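# Open the umbrella and leave it resting on the table

## Task

Push the umbrella open until its latch catches, then leave it lying on the table, supported by its handle and the rim of its canopy.

## Robot and tools

Robot: two six-joint arms, left_arm and right_arm, each with a parallel two-finger gripper. Joint order per arm, base to gripper: waist (joint1), shoulder (joint2), elbow (joint3), wrist pitch (joint4), wrist yaw (joint5), wrist roll (joint6). Stated ranges in rad: waist -2.618 to 3.054, shoulder 0.000 to 3.142, elbow 0.000 to 3.142, wrist pitch -1.571 to 1.571, wrist yaw -1.571 to 1.571, wrist roll -2.094 to 2.094; the true end of each may be off by up to 0.059 rad either way.

Scene frame: origin at table-top height, halfway between the nominal arm bases; +x reaches out over the table, +z is up, left_arm sits on the +y side (not the left of any image). Calibrated bases: left_arm at (-0.011, +0.307, 0) m, quat_wxyz (+1.000, 0, 0, -0.013); right_arm at (+0.020, -0.273, 0) m, quat_wxyz (+0.999, 0, 0, +0.033). Fingers point along the gripper's +z and separate along its y. end_effector_position (m) is the point between the pads, about 1 cm short of the tips; printed positions may be off, more so at long reach.

The row: every moving argument uses rows of 14 numbers, always for both arms: left_arm's 6 joint values then its opening, then right_arm's 6 joint values then its opening. Joint values are offsets, scaled -1 to 1, counted from the Joint targets at the start of the action (or of the move), not from the previous row. Scale: 1.0 equals 1.202 rad for waist, 1.258 shoulder, 1.238 elbow, 2.073 wrist pitch, 2.022 for wrist yaw and wrist roll. Sending the same offset again moves the joint further. Send 0 to keep an arm at its targets. The opening is absolute, not an offset: +1 fully open, -1 shut; to leave a gripper alone repeat its current command, since 0 means half-way.

execute_actions(actions, cameras): actions is a list of up to 15 actions; each action is a list of up to 15 rows, one per 1/30 s step, the last row held until 15 steps pass. An empty list just reports state and images. An action pushing a joint more than 0.059 rad outside its range is rejected for both arms; if the first action fails that check, or any action is malformed, the whole call is rejected. cameras picks images: omitted, null or ["all"] gives all, [] gives none; names are cam_high, cam_low, cam_left_wrist, cam_right_wrist (each 896x504).

move(target, speed, blend, opening_speed, blocking, cameras): target is one 14-number row, or up to 15 rows differing only in joints, every one offset from the same current Joint targets. All joints travel together along smooth paths. speed is the peak rad/s of the joint with the farthest to go, 0.01 to 2, default 0.5, one value or one per target. blend (rad) rounds corners between listed targets. opening_speed (0.2 or more, per second on the -1..+1 scale) ramps the fingers; otherwise they are commanded at once. blocking=false returns early while the move continues; then call wait or stop before any other motion. Paths ignore obstacles and the other arm; faster motion hits harder and a target deep past contact presses harder. The result adds a "move:" line: done, off_target (resting more than 0.035 rad from target), moving, held, or fault, with limits=held if steps were withheld and the worst joint error per arm.

wait(seconds 0 to 10) lets the scene run with commands held. stop() brakes a running move. zoom_image(camera, region [x0, y0, x1, y1] pixels, at most 504 by 504) magnifies the latest image. read_manual gives only licence text. finished_scene(scene) takes the number of the scene to end; the first call only asks you to verify, the second really ends it.

Results: Joint positions and Joint velocities list each arm's six joints (rad, rad/s) plus finger pad gap (m; 0.094 fully open). Joint targets are the base for your next offsets. "joint sent to its limit" means a joint was clipped at its end. "joint command not followed" means the clearance check altered targets; it does not keep the grippers apart. grip_measured is the measured opening on the command scale (reads up to about 1.6 mm wide when empty, a few mm under the part size when squeezing). grip_effort_nm is motor effort, negative closing, not finger force. Joint torques include gravity, have offsets, and for joints 1 to 3 wrap at ±28 N m.

Motion limits: joint speed is capped and each target stays within a lead of the measured angle (waist 0.202, shoulder 0.258, elbow 0.238, wrist pitch 0.573, yaw and roll 0.522 rad); targets that would move the gripper over 100 mm from its measured spot are scaled back. Large moves may need several actions; tiny ones may not start. If an arm is blocked or dragged, command its targets back past its measured positions to stop it pressing.

Heat: holding loads, reaching far or pushing against something warms motors; MOTOR HOT appears at 75 °C, at 90 °C that arm folds up and idles, at 100 °C it goes limp.

Avoid: dropping the umbrella or letting it leave the table, releasing moving parts, slamming, hard strikes or very hard pushes, and any collision or squeeze between the two arms, which can end the scene as failed. Faults and arm stops cost time. The open umbrella must stay latched and resting on handle and canopy rim after the robot lets go.

Each tool is called after ">>>" as name(argument=value, ...), one argument or row to a line, values as JSON.

## Session

>>> execute_actions(
  actions=[],
)

Scene clock: 0.00 s.
left_arm: end_effector_position=(+0.4009, +0.3124, +0.1153) grip_measured=+1.000 grip_effort_nm=n/a end_effector_quat_wxyz=(+0.594, -0.013, +0.802, +0.053) | right_arm: end_effector_position=(+0.4041, -0.2764, +0.0911) grip_measured=+1.000 grip_effort_nm=n/a end_effector_quat_wxyz=(+0.575, +0.048, +0.814, -0.071)
Joint names: [waist, shoulder, elbow, wrist pitch, wrist yaw, wrist roll]
Joint positions: left_arm=[-0.029 1.555 0.428 0.832 -0.154 0.026 0.094] | right_arm=[0.054 1.542 0.327 0.865 0.285 0.038 0.094]
Joint velocities: left_arm=[-0.002 -0.007 -0.002 -0.066 -0.037 -0.007 0] | right_arm=[0.002 -0.007 -0.022 -0.095 0.037 0.007 0]
Joint torques (N m): no reading
Motor temperatures (°C): left_arm=[34 36 40 34 32 32 30] | right_arm=[35 35 35 33 33 34 34]
Heat: left arm: 40 °C; right arm: 35 °C.
Joint targets: left_arm=[-0.029 1.552 0.431 0.824 -0.154 0.026] | right_arm=[0.054 1.537 0.332 0.864 0.287 0.038]
Tool commands: left_gripper/opening=+1.0 right_gripper/opening=+1.0

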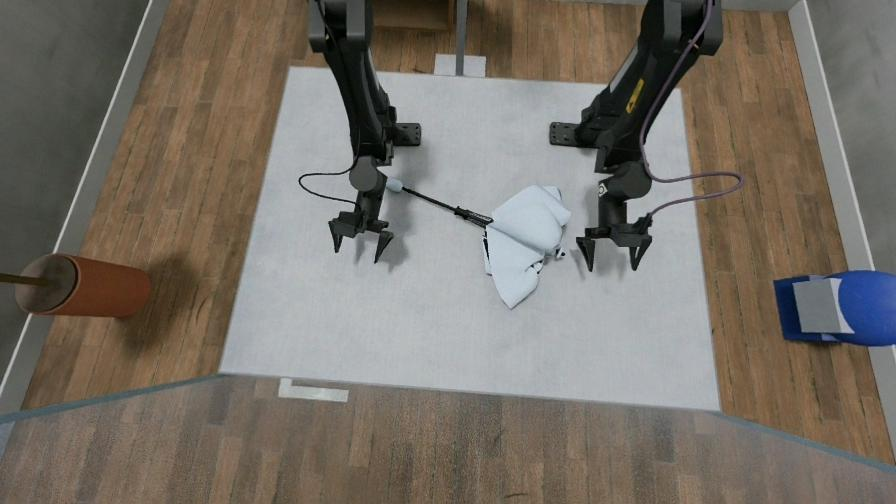

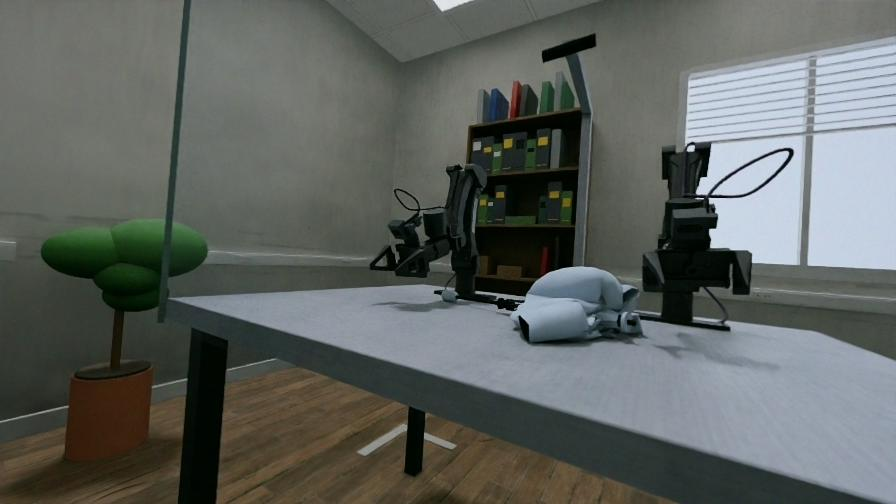

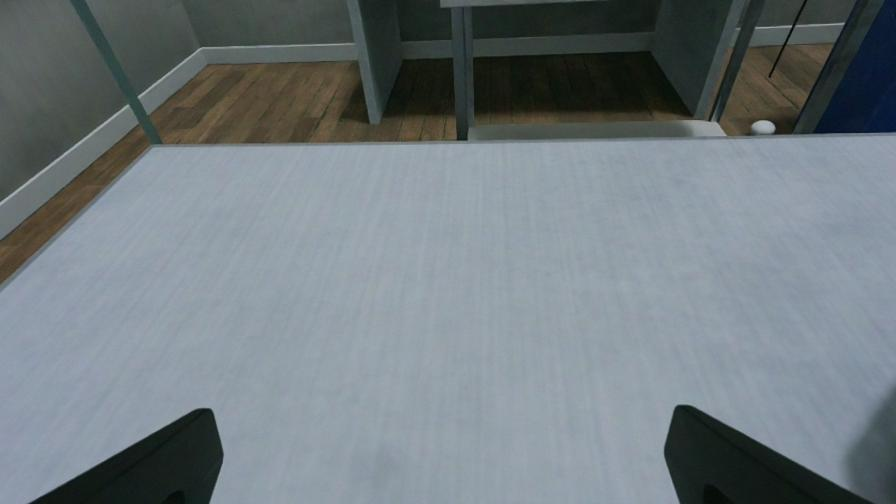

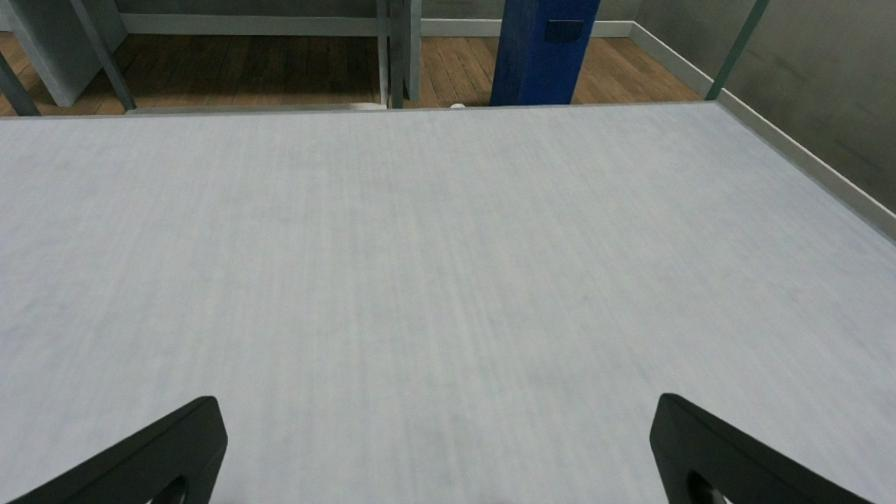

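>>> zoom_image(
  camera="cam_high",
  region=[360, 150, 620, 320],
)

>>> zoom_image(
  camera="cam_low",
  region=[400, 220, 760, 380],
)

Scaled by 1.938 from the camera's 896x504 image, which has a finer 1280x720 frame.

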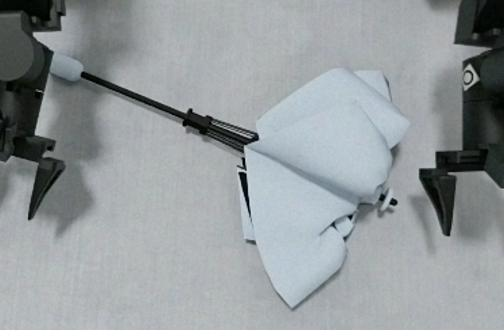

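Scaled by 1.400 from the camera's 896x504 image, which has a finer 1280x720 frame.

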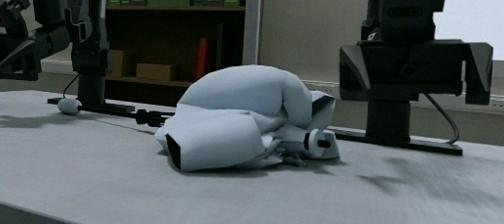

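>>> zoom_image(
  camera="cam_high",
  region=[300, 110, 440, 280],
)

>>> zoom_image(
  camera="cam_high",
  region=[540, 110, 680, 280],
)

Scaled by 2.965 from the camera's 896x504 image, which has a finer 1280x720 frame.

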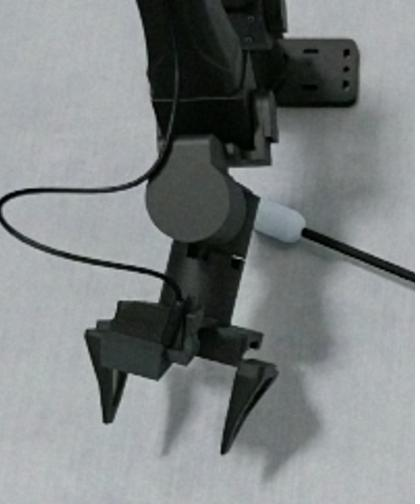

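Scaled by 2.965 from the camera's 896x504 image, which has a finer 1280x720 frame.

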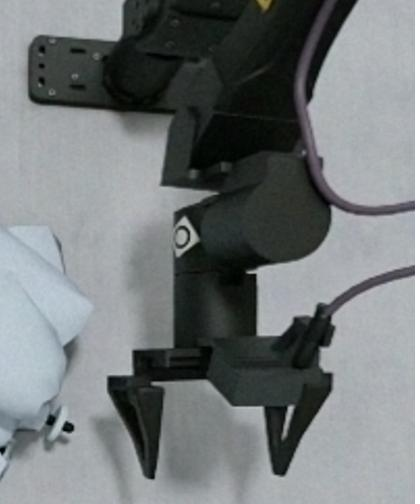

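>>> move(
  target=[0.337, -0.202, 0.498, -0.663, 0.521, -0.013, 1, 0.358, -0.453, 0.522, -0.832, -0.312, -0.019, 1],
  speed=1.0,
)

Scene clock: 20.07 s.
left_arm: end_effector_position=(+0.3452, +0.2891, +0.2275) grip_measured=+1.000 grip_effort_nm=-0.007 end_effector_quat_wxyz=(+0.395, +0.011, +0.856, -0.335) | right_arm: end_effector_position=(+0.2229, -0.0820, +0.2075) grip_measured=+1.000 grip_effort_nm=-0.032 end_effector_quat_wxyz=(+0.283, -0.298, +0.880, +0.240)
Joint names: [waist, shoulder, elbow, wrist pitch, wrist yaw, wrist roll]
Joint positions: left_arm=[0.37 1.312 1.024 -0.532 0.883 0.001 0.094] | right_arm=[0.479 0.975 0.948 -0.843 -0.327 0.013 0.094]
Joint velocities: left_arm=[0.007 -0.007 0.012 0.007 0.007 0.007 0] | right_arm=[0.002 -0.007 -0.022 -0.066 0.051 0.022 0]
Joint torques (N m): left_arm=[0.57 -5.19 9.24 1.59 0.49 0.03] | right_arm=[0.57 -2.25 10.04 1.32 -0.32 -0.12]
Motor temperatures (°C): left_arm=[34 36 41 37 32 32 30] | right_arm=[35 36 36 36 33 34 34]
Heat: left arm: 41 °C; right arm: 36 °C.
Joint targets: left_arm=[0.376 1.299 1.047 -0.551 0.899 0.000] | right_arm=[0.484 0.966 0.979 -0.861 -0.343 0.000]
move: done

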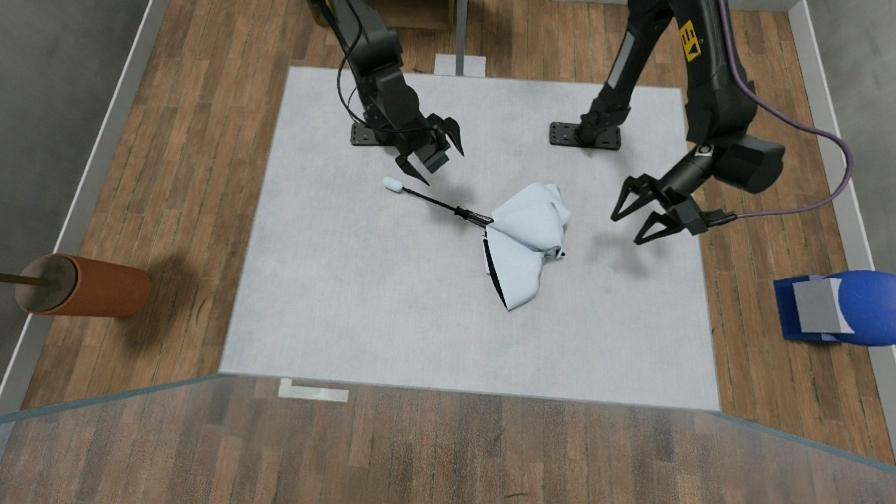

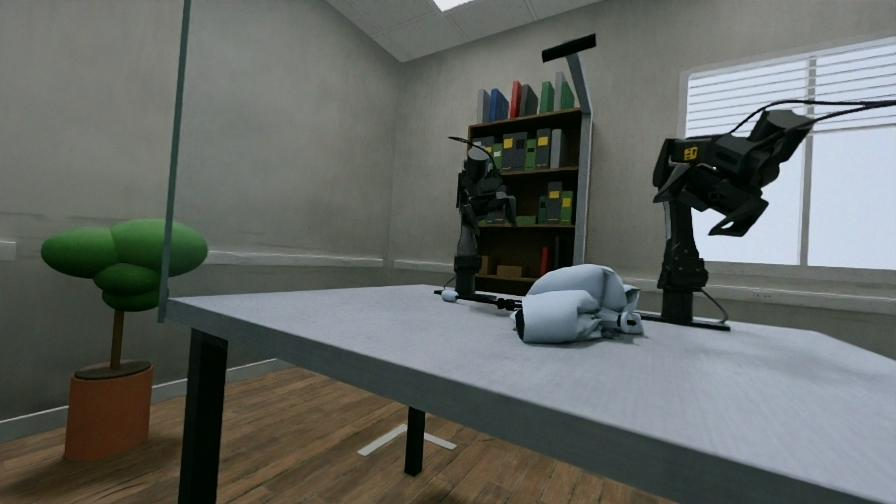

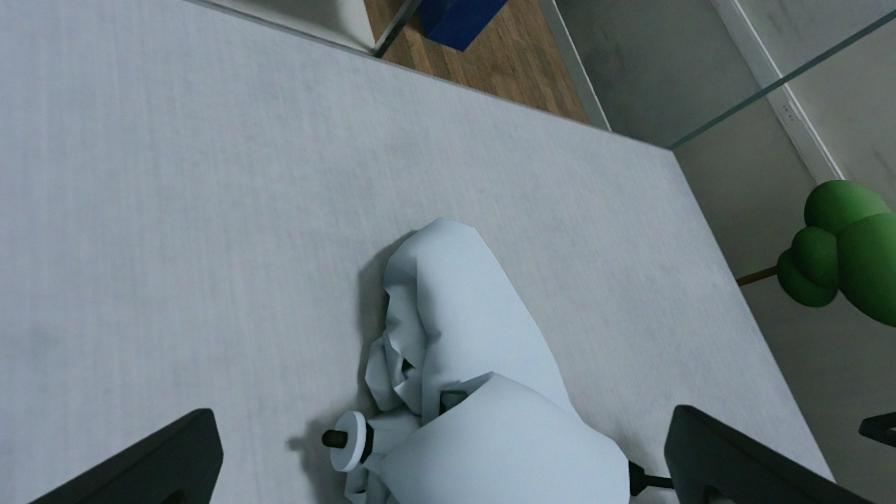

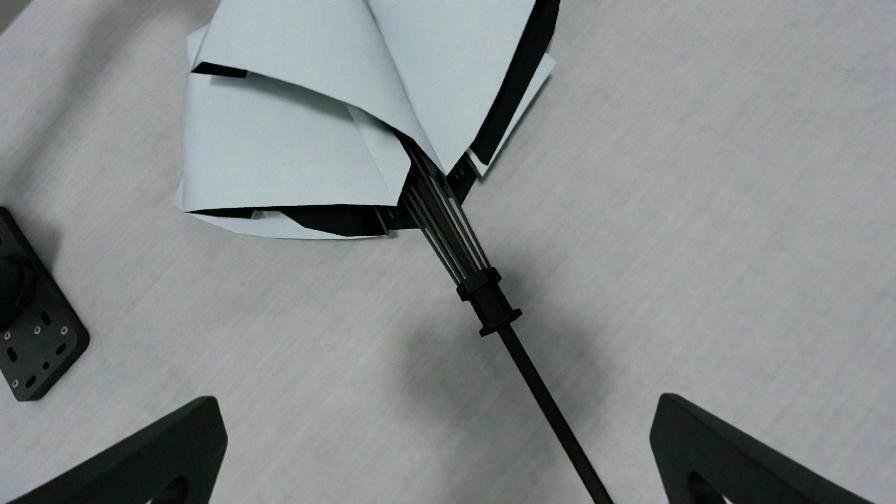

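>>> zoom_image(
  camera="cam_right_wrist",
  region=[340, 100, 640, 400],
)

>>> zoom_image(
  camera="cam_left_wrist",
  region=[260, 200, 700, 504],
)

>>> zoom_image(
  camera="cam_high",
  region=[370, 160, 590, 320],
)

Scaled by 1.680 from the camera's 896x504 image, which has a finer 1280x720 frame.

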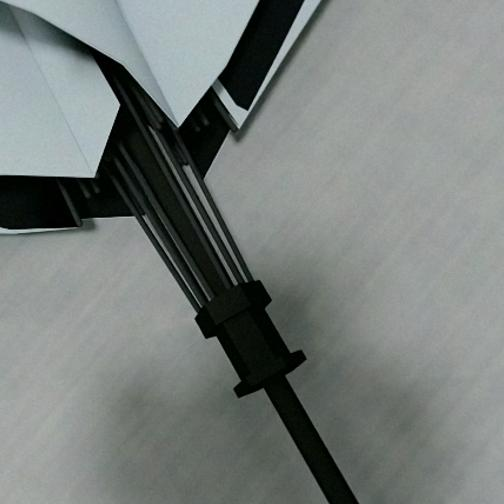

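Scaled by 1.145 from the camera's 896x504 image, which has a finer 1280x720 frame.

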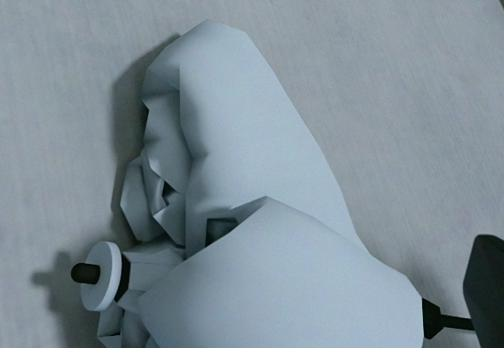

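Scaled by 2.291 from the camera's 896x504 image, which has a finer 1280x720 frame.

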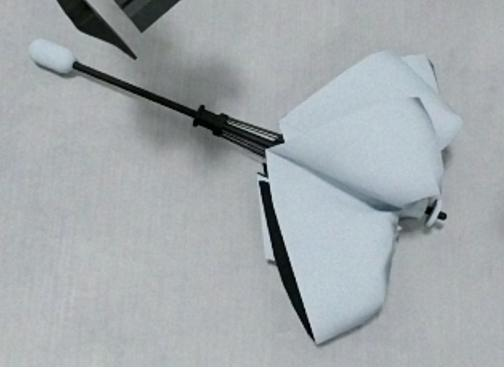

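>>> zoom_image(
  camera="cam_left_wrist",
  region=[290, 390, 430, 490],
)

>>> zoom_image(
  camera="cam_high",
  region=[530, 230, 590, 275],
)

Scaled by 3.600 from the camera's 896x504 image, which has a finer 1280x720 frame.

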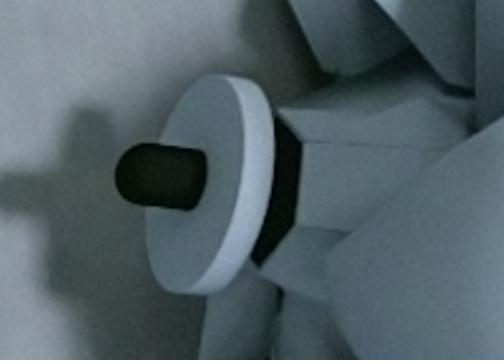

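Scaled by 8.400 from the camera's 896x504 image, which has a finer 1280x720 frame.

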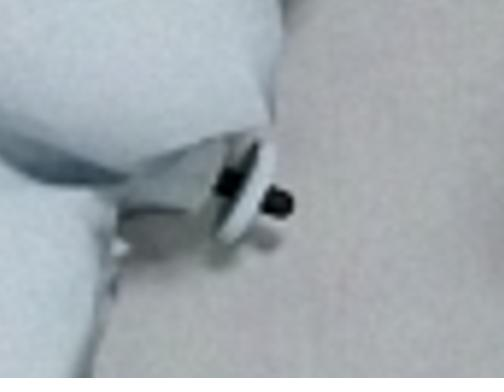

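>>> move(
  target=[-0.1269, 0.2917, -0.0143, -0.0579, -0.1208, -0.4927, -0.15, 0, 0, 0, 0, 0, 0, 1],
  speed=0.7,
)

Scene clock: 57.17 s.
left_arm: end_effector_position=(+0.3385, +0.2688, +0.0836) grip_measured=-0.149 grip_effort_nm=-0.066 end_effector_quat_wxyz=(+0.002, -0.490, +0.800, -0.347) | right_arm: end_effector_position=(+0.2226, -0.0822, +0.2072) grip_measured=+1.000 grip_effort_nm=-0.042 end_effector_quat_wxyz=(+0.282, -0.298, +0.880, +0.240)
Joint names: [waist, shoulder, elbow, wrist pitch, wrist yaw, wrist roll]
Joint positions: left_arm=[0.23 1.652 1.024 -0.656 0.657 -0.994 0.04] | right_arm=[0.479 0.975 0.948 -0.845 -0.327 0.013 0.094]
Joint velocities: left_arm=[0.007 -0.002 -0.007 -0.095 -0.037 0.007 -0.001] | right_arm=[0.012 -0.002 0.002 -0.007 0.007 0.022 0]
Joint torques (N m): left_arm=[-0.53 -5.2 6.76 0.91 0.32 0.03] | right_arm=[0.54 -2.24 10.09 1.35 -0.32 -0.11]
Motor temperatures (°C): left_arm=[34 36 43 37 32 32 30] | right_arm=[35 35 37 36 33 34 34]
Heat: left arm: 43 °C; right arm: 37 °C.
Joint targets: left_arm=[0.224 1.665 1.029 -0.671 0.655 -0.996] | right_arm=[0.484 0.966 0.979 -0.861 -0.343 0.000]
move: done

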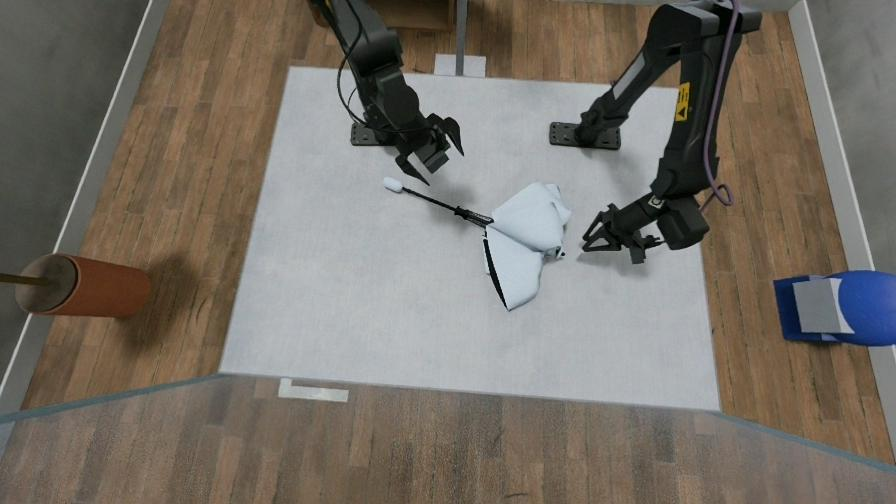

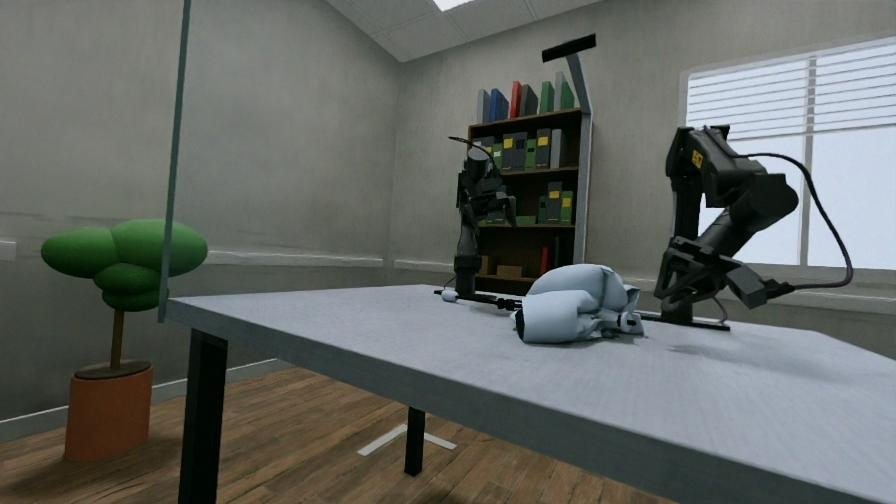

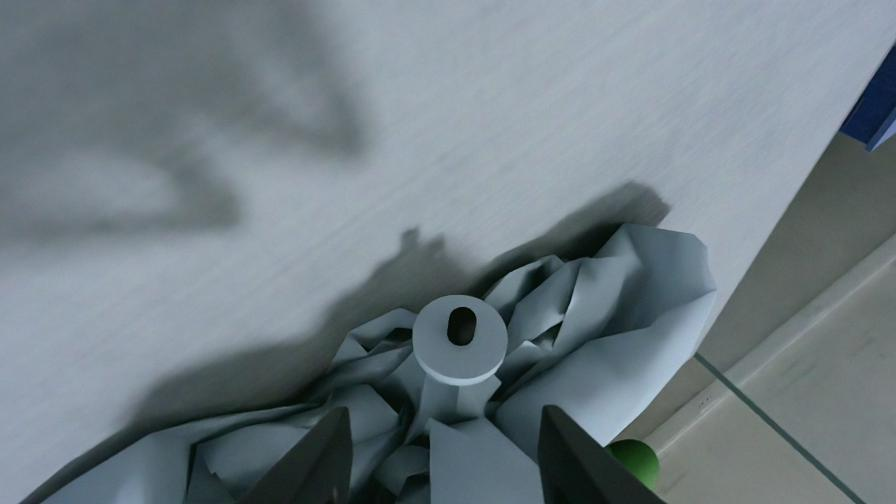

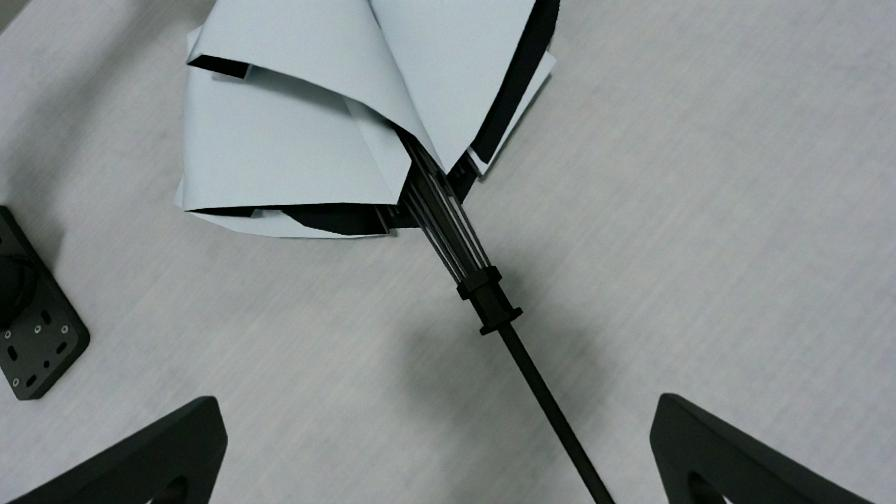

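>>> move(
  target=[-0.0492, 0.0493, -0.0281, 0.0666, -0.0089, -0.0346, -0.15, 0, 0, 0, 0, 0, 0, 1],
  speed=0.3,
  cameras=["cam_high", "cam_low", "cam_left_wrist"],
)

Scene clock: 83.53 s.
left_arm: end_effector_position=(+0.3524, +0.2531, +0.0661) grip_measured=-0.149 grip_effort_nm=-0.071 end_effector_quat_wxyz=(+0.002, -0.490, +0.800, -0.347) | right_arm: end_effector_position=(+0.2226, -0.0822, +0.2072) grip_measured=+1.000 grip_effort_nm=-0.032 end_effector_quat_wxyz=(+0.282, -0.298, +0.880, +0.240)
Joint names: [waist, shoulder, elbow, wrist pitch, wrist yaw, wrist roll]
Joint positions: left_arm=[0.171 1.712 1.011 -0.54 0.64 -1.064 0.04] | right_arm=[0.479 0.975 0.948 -0.845 -0.327 0.013 0.094]
Joint velocities: left_arm=[-0.012 0.002 -0.002 0.007 -0.022 -0.007 0] | right_arm=[-0.007 0.002 0.002 -0.007 0.051 -0.037 0]
Joint torques (N m): left_arm=[-0.47 -5.45 4.98 1.23 0.31 0.02] | right_arm=[0.54 -2.28 10.06 1.33 -0.33 -0.11]
Motor temperatures (°C): left_arm=[34 37 41 36 32 32 30] | right_arm=[35 35 37 37 33 34 34]
Heat: left arm: 41 °C; right arm: 37 °C.
Joint targets: left_arm=[0.165 1.727 0.995 -0.533 0.637 -1.066] | right_arm=[0.484 0.966 0.979 -0.861 -0.343 0.000]
move: done
Images, in order (width x height): cam_high 896x504, cam_low 896x504, cam_left_wrist 896x504.

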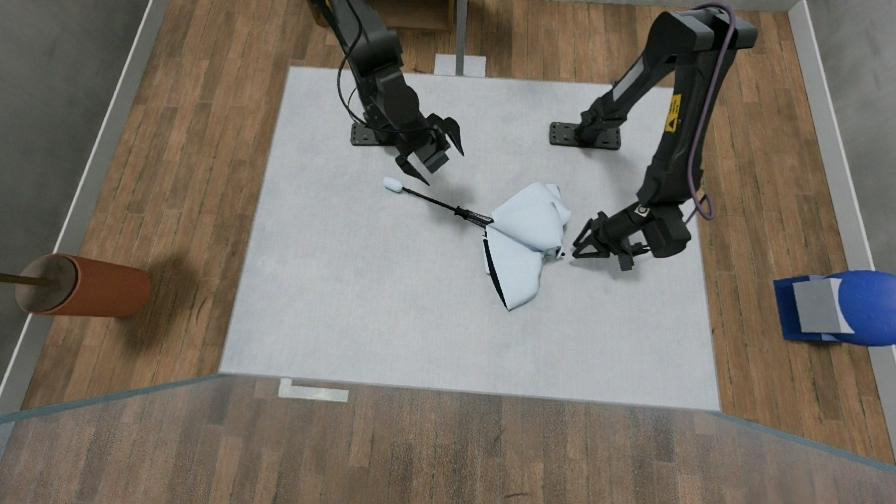

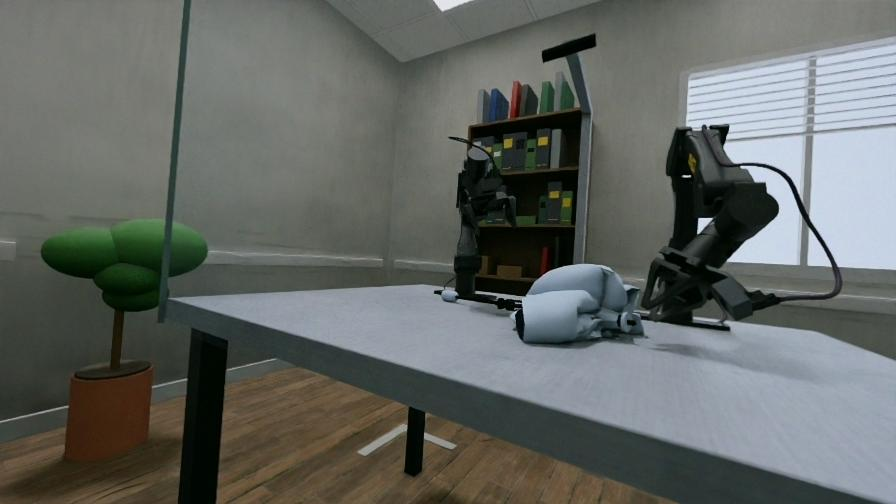

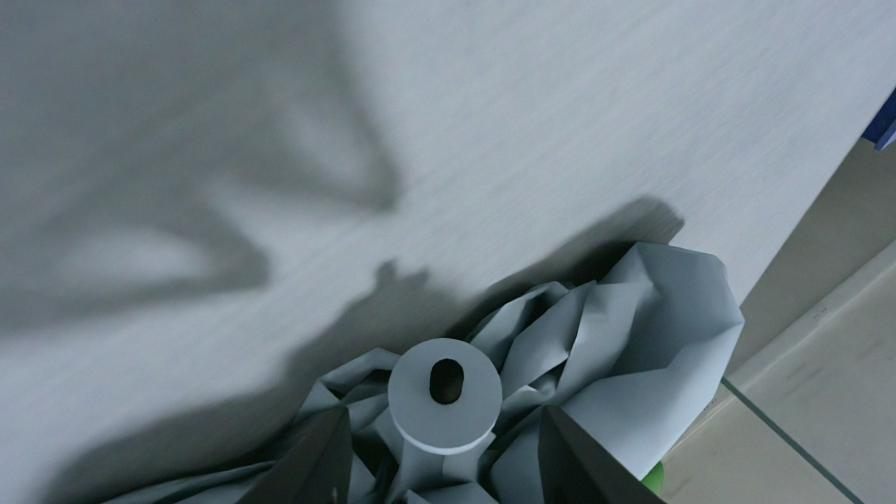

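>>> zoom_image(
  camera="cam_left_wrist",
  region=[330, 320, 560, 504],
)

>>> zoom_image(
  camera="cam_low",
  region=[580, 260, 760, 360],
)

>>> zoom_image(
  camera="cam_high",
  region=[530, 200, 650, 280],
)

Scaled by 2.191 from the camera's 896x504 image, which has a finer 1280x720 frame.

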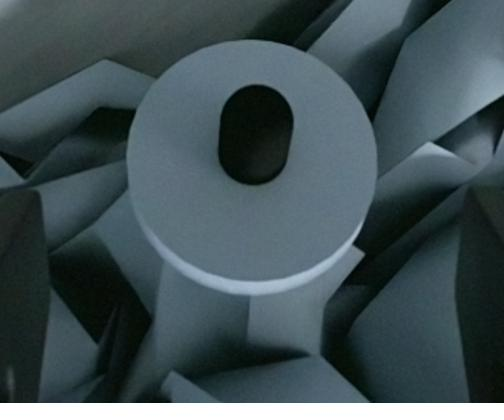

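Scaled by 2.800 from the camera's 896x504 image, which has a finer 1280x720 frame.

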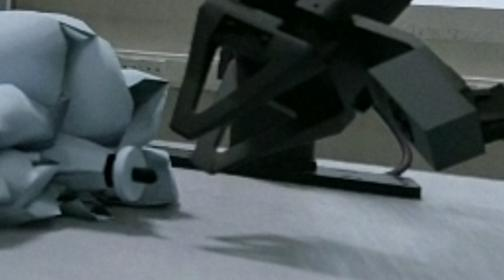

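Scaled by 4.200 from the camera's 896x504 image, which has a finer 1280x720 frame.

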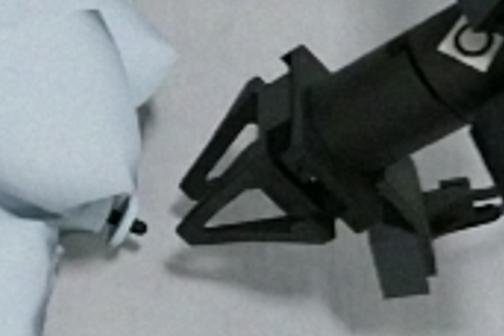

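>>> move(
  target=[-0.0416, 0.027, -0.0258, 0.0482, -0.0084, -0.0287, -0.15, 0, 0, 0, 0, 0, 0, 1],
  speed=0.2,
  cameras=["cam_high", "cam_low", "cam_left_wrist"],
)

>>> zoom_image(
  camera="cam_left_wrist",
  region=[320, 340, 570, 504],
)

>>> zoom_image(
  camera="cam_low",
  region=[580, 260, 760, 360],
)

>>> zoom_image(
  camera="cam_high",
  region=[530, 200, 650, 280],
)

Scene clock: 106.07 s.
left_arm: end_effector_position=(+0.3579, +0.2382, +0.0517) grip_measured=-0.149 grip_effort_nm=-0.076 end_effector_quat_wxyz=(+0.003, -0.489, +0.800, -0.348) | right_arm: end_effector_position=(+0.2226, -0.0822, +0.2072) grip_measured=+1.000 grip_effort_nm=-0.042 end_effector_quat_wxyz=(+0.282, -0.298, +0.880, +0.240)
Joint names: [waist, shoulder, elbow, wrist pitch, wrist yaw, wrist roll]
Joint positions: left_arm=[0.121 1.744 0.979 -0.439 0.623 -1.123 0.04] | right_arm=[0.479 0.975 0.948 -0.845 -0.327 0.013 0.094]
Joint velocities: left_arm=[-0.012 0.002 -0.007 -0.022 0.022 -0.051 -0.002] | right_arm=[0.002 -0.002 -0.012 -0.037 -0.007 -0.11 0]
Joint torques (N m): left_arm=[-0.49 -5.5 4.83 1.28 0.29 0.04] | right_arm=[0.54 -2.24 10.04 1.33 -0.33 -0.12]
Motor temperatures (°C): left_arm=[34 36 41 36 32 32 30] | right_arm=[35 35 37 37 33 34 34]
Heat: left arm: 41 °C; right arm: 37 °C.
Joint targets: left_arm=[0.115 1.761 0.963 -0.433 0.620 -1.125] | right_arm=[0.484 0.966 0.979 -0.861 -0.343 0.000]
move: done
Images, in order (width x height): cam_high 896x504, cam_low 896x504, cam_left_wrist 896x504.

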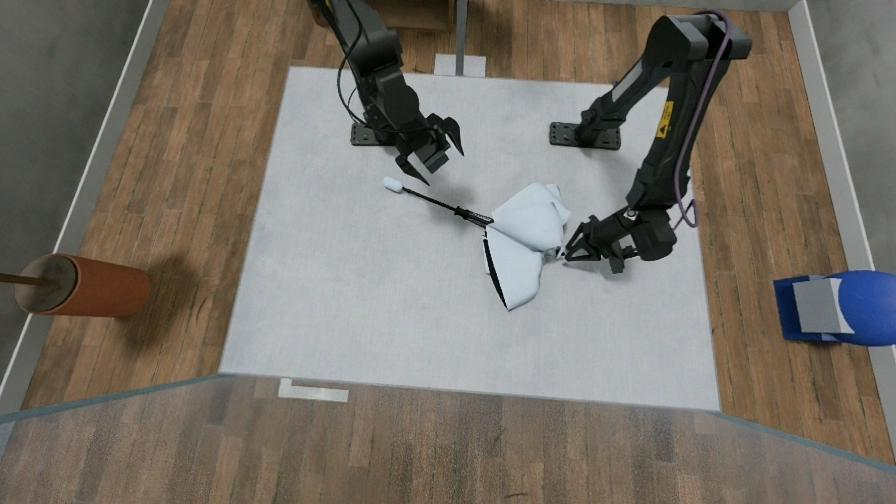

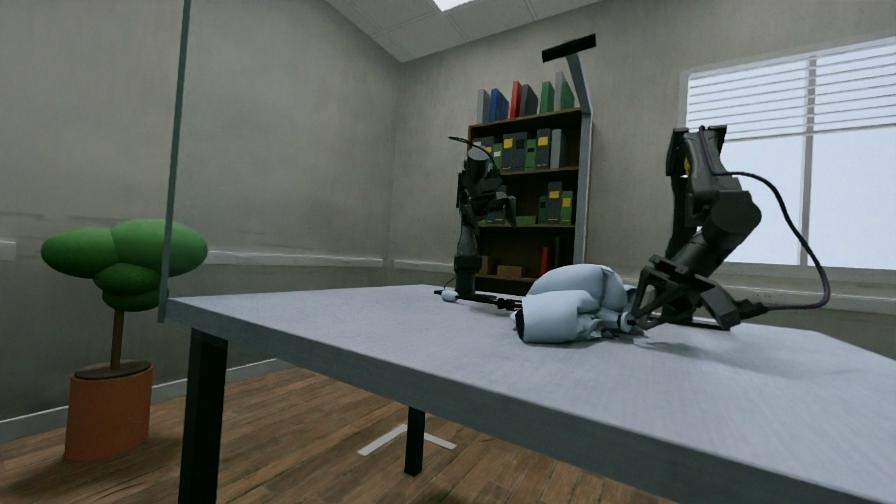

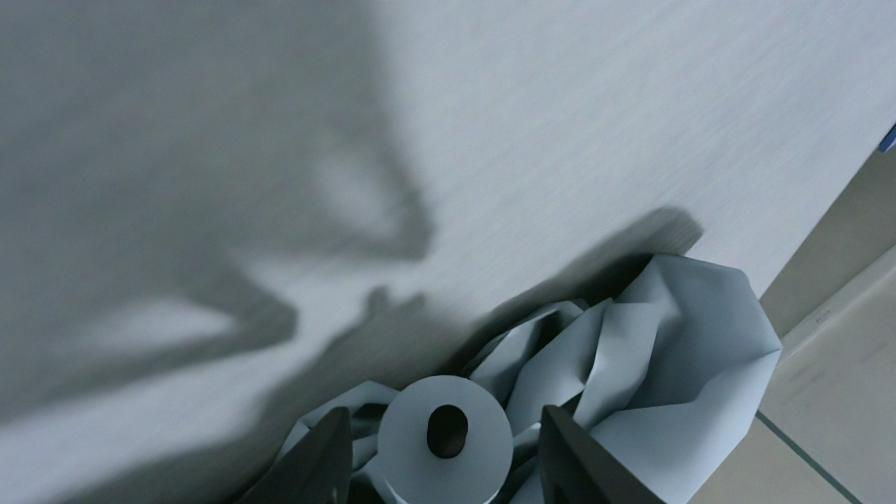

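Scaled by 2.016 from the camera's 896x504 image, which has a finer 1280x720 frame.

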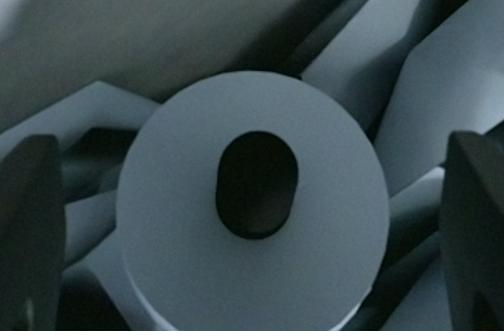

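Scaled by 2.800 from the camera's 896x504 image, which has a finer 1280x720 frame.

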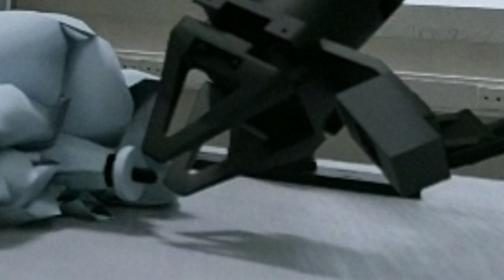

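Scaled by 4.200 from the camera's 896x504 image, which has a finer 1280x720 frame.

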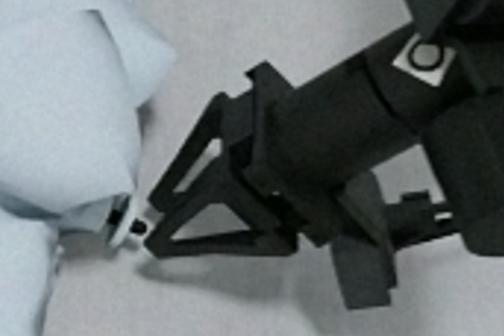

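>>> move(
  target=[-0.0210, 0.0039, -0.0118, 0.0173, -0.0045, -0.0144, -0.15, 0, 0, 0, 0, 0, 0, 1],
  speed=0.2,
  cameras=["cam_high", "cam_low", "cam_left_wrist"],
)

>>> zoom_image(
  camera="cam_left_wrist",
  region=[320, 340, 570, 504],
)

>>> zoom_image(
  camera="cam_low",
  region=[600, 280, 700, 350],
)

>>> zoom_image(
  camera="cam_high",
  region=[540, 230, 600, 270],
)

Scene clock: 119.07 s.
left_arm: end_effector_position=(+0.3588, +0.2305, +0.0482) grip_measured=-0.149 grip_effort_nm=-0.076 end_effector_quat_wxyz=(+0.004, -0.489, +0.800, -0.348) | right_arm: end_effector_position=(+0.2226, -0.0822, +0.2072) grip_measured=+1.000 grip_effort_nm=-0.037 end_effector_quat_wxyz=(+0.282, -0.298, +0.880, +0.240)
Joint names: [waist, shoulder, elbow, wrist pitch, wrist yaw, wrist roll]
Joint positions: left_arm=[0.096 1.748 0.966 -0.403 0.615 -1.152 0.04] | right_arm=[0.479 0.975 0.948 -0.845 -0.327 0.013 0.094]
Joint velocities: left_arm=[0.007 -0.007 0.007 -0.007 0.022 -0.051 -0.001] | right_arm=[0.012 -0.002 -0.012 0.037 0.007 0.007 0]
Joint torques (N m): left_arm=[-0.55 -5.44 4.74 1.32 0.28 0.03] | right_arm=[0.54 -2.22 10.04 1.33 -0.32 -0.12]
Motor temperatures (°C): left_arm=[34 36 41 37 32 32 30] | right_arm=[35 35 37 37 33 34 34]
Heat: left arm: 41 °C; right arm: 37 °C.
Joint targets: left_arm=[0.089 1.766 0.948 -0.397 0.611 -1.154] | right_arm=[0.484 0.966 0.979 -0.861 -0.343 0.000]
move: done
Images, in order (width x height): cam_high 896x504, cam_low 896x504, cam_left_wrist 896x504.

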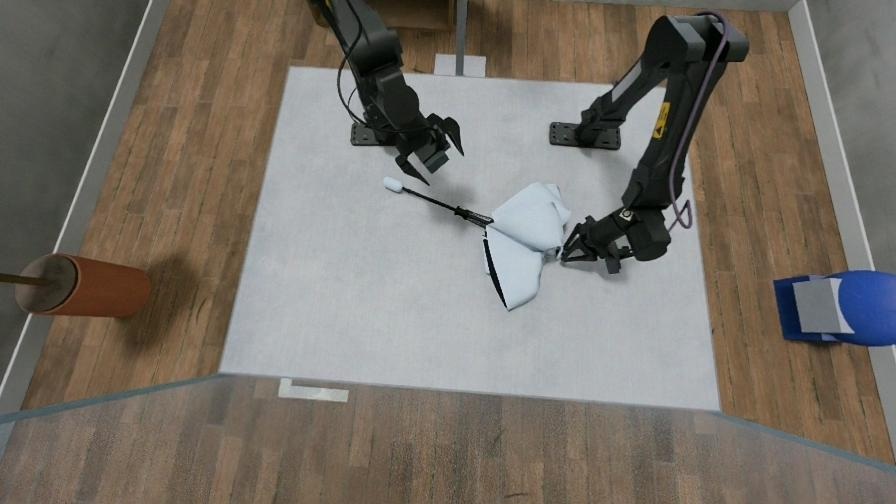

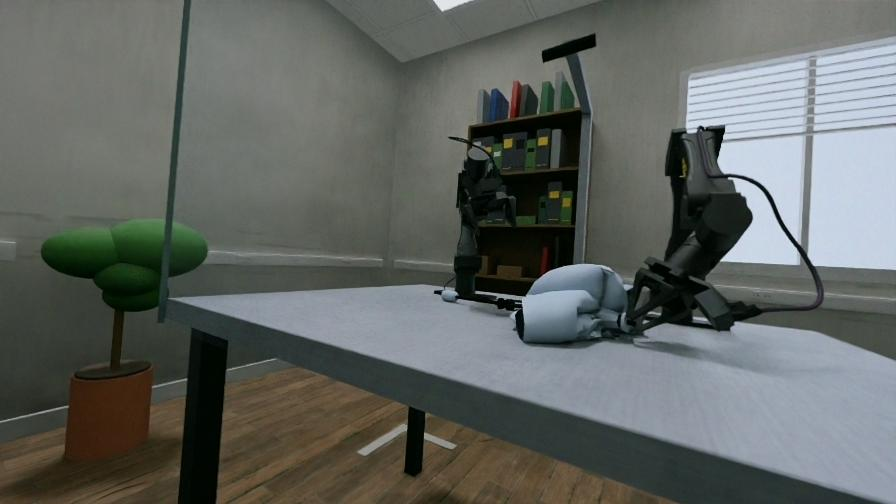

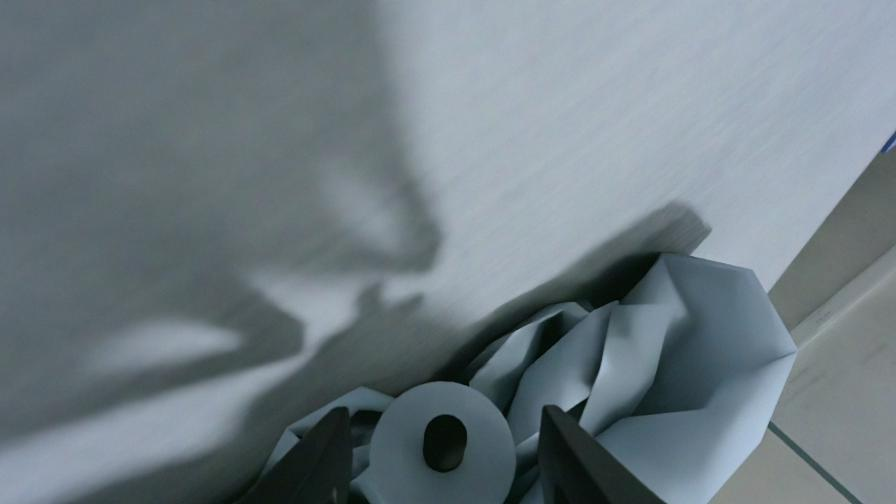

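Scaled by 2.016 from the camera's 896x504 image, which has a finer 1280x720 frame.

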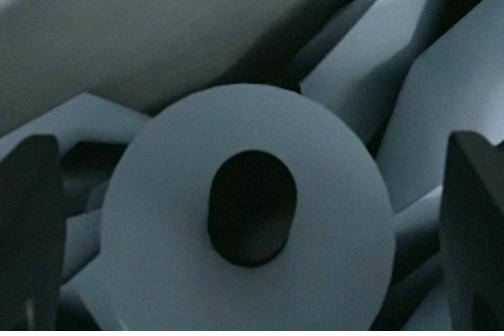

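Scaled by 5.040 from the camera's 896x504 image, which has a finer 1280x720 frame.

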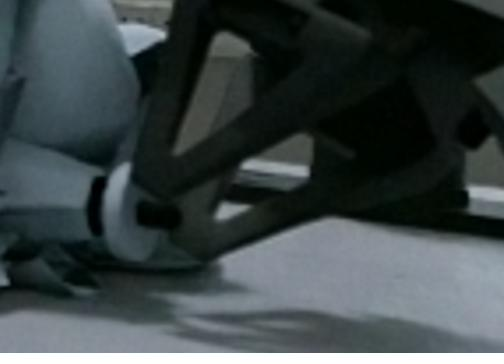

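Scaled by 8.400 from the camera's 896x504 image, which has a finer 1280x720 frame.

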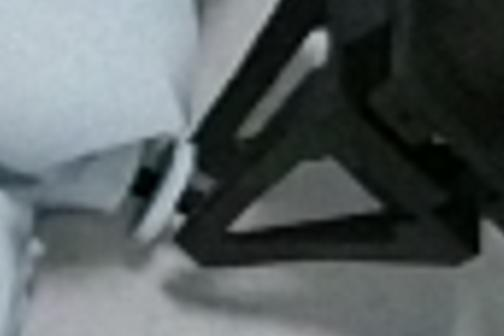

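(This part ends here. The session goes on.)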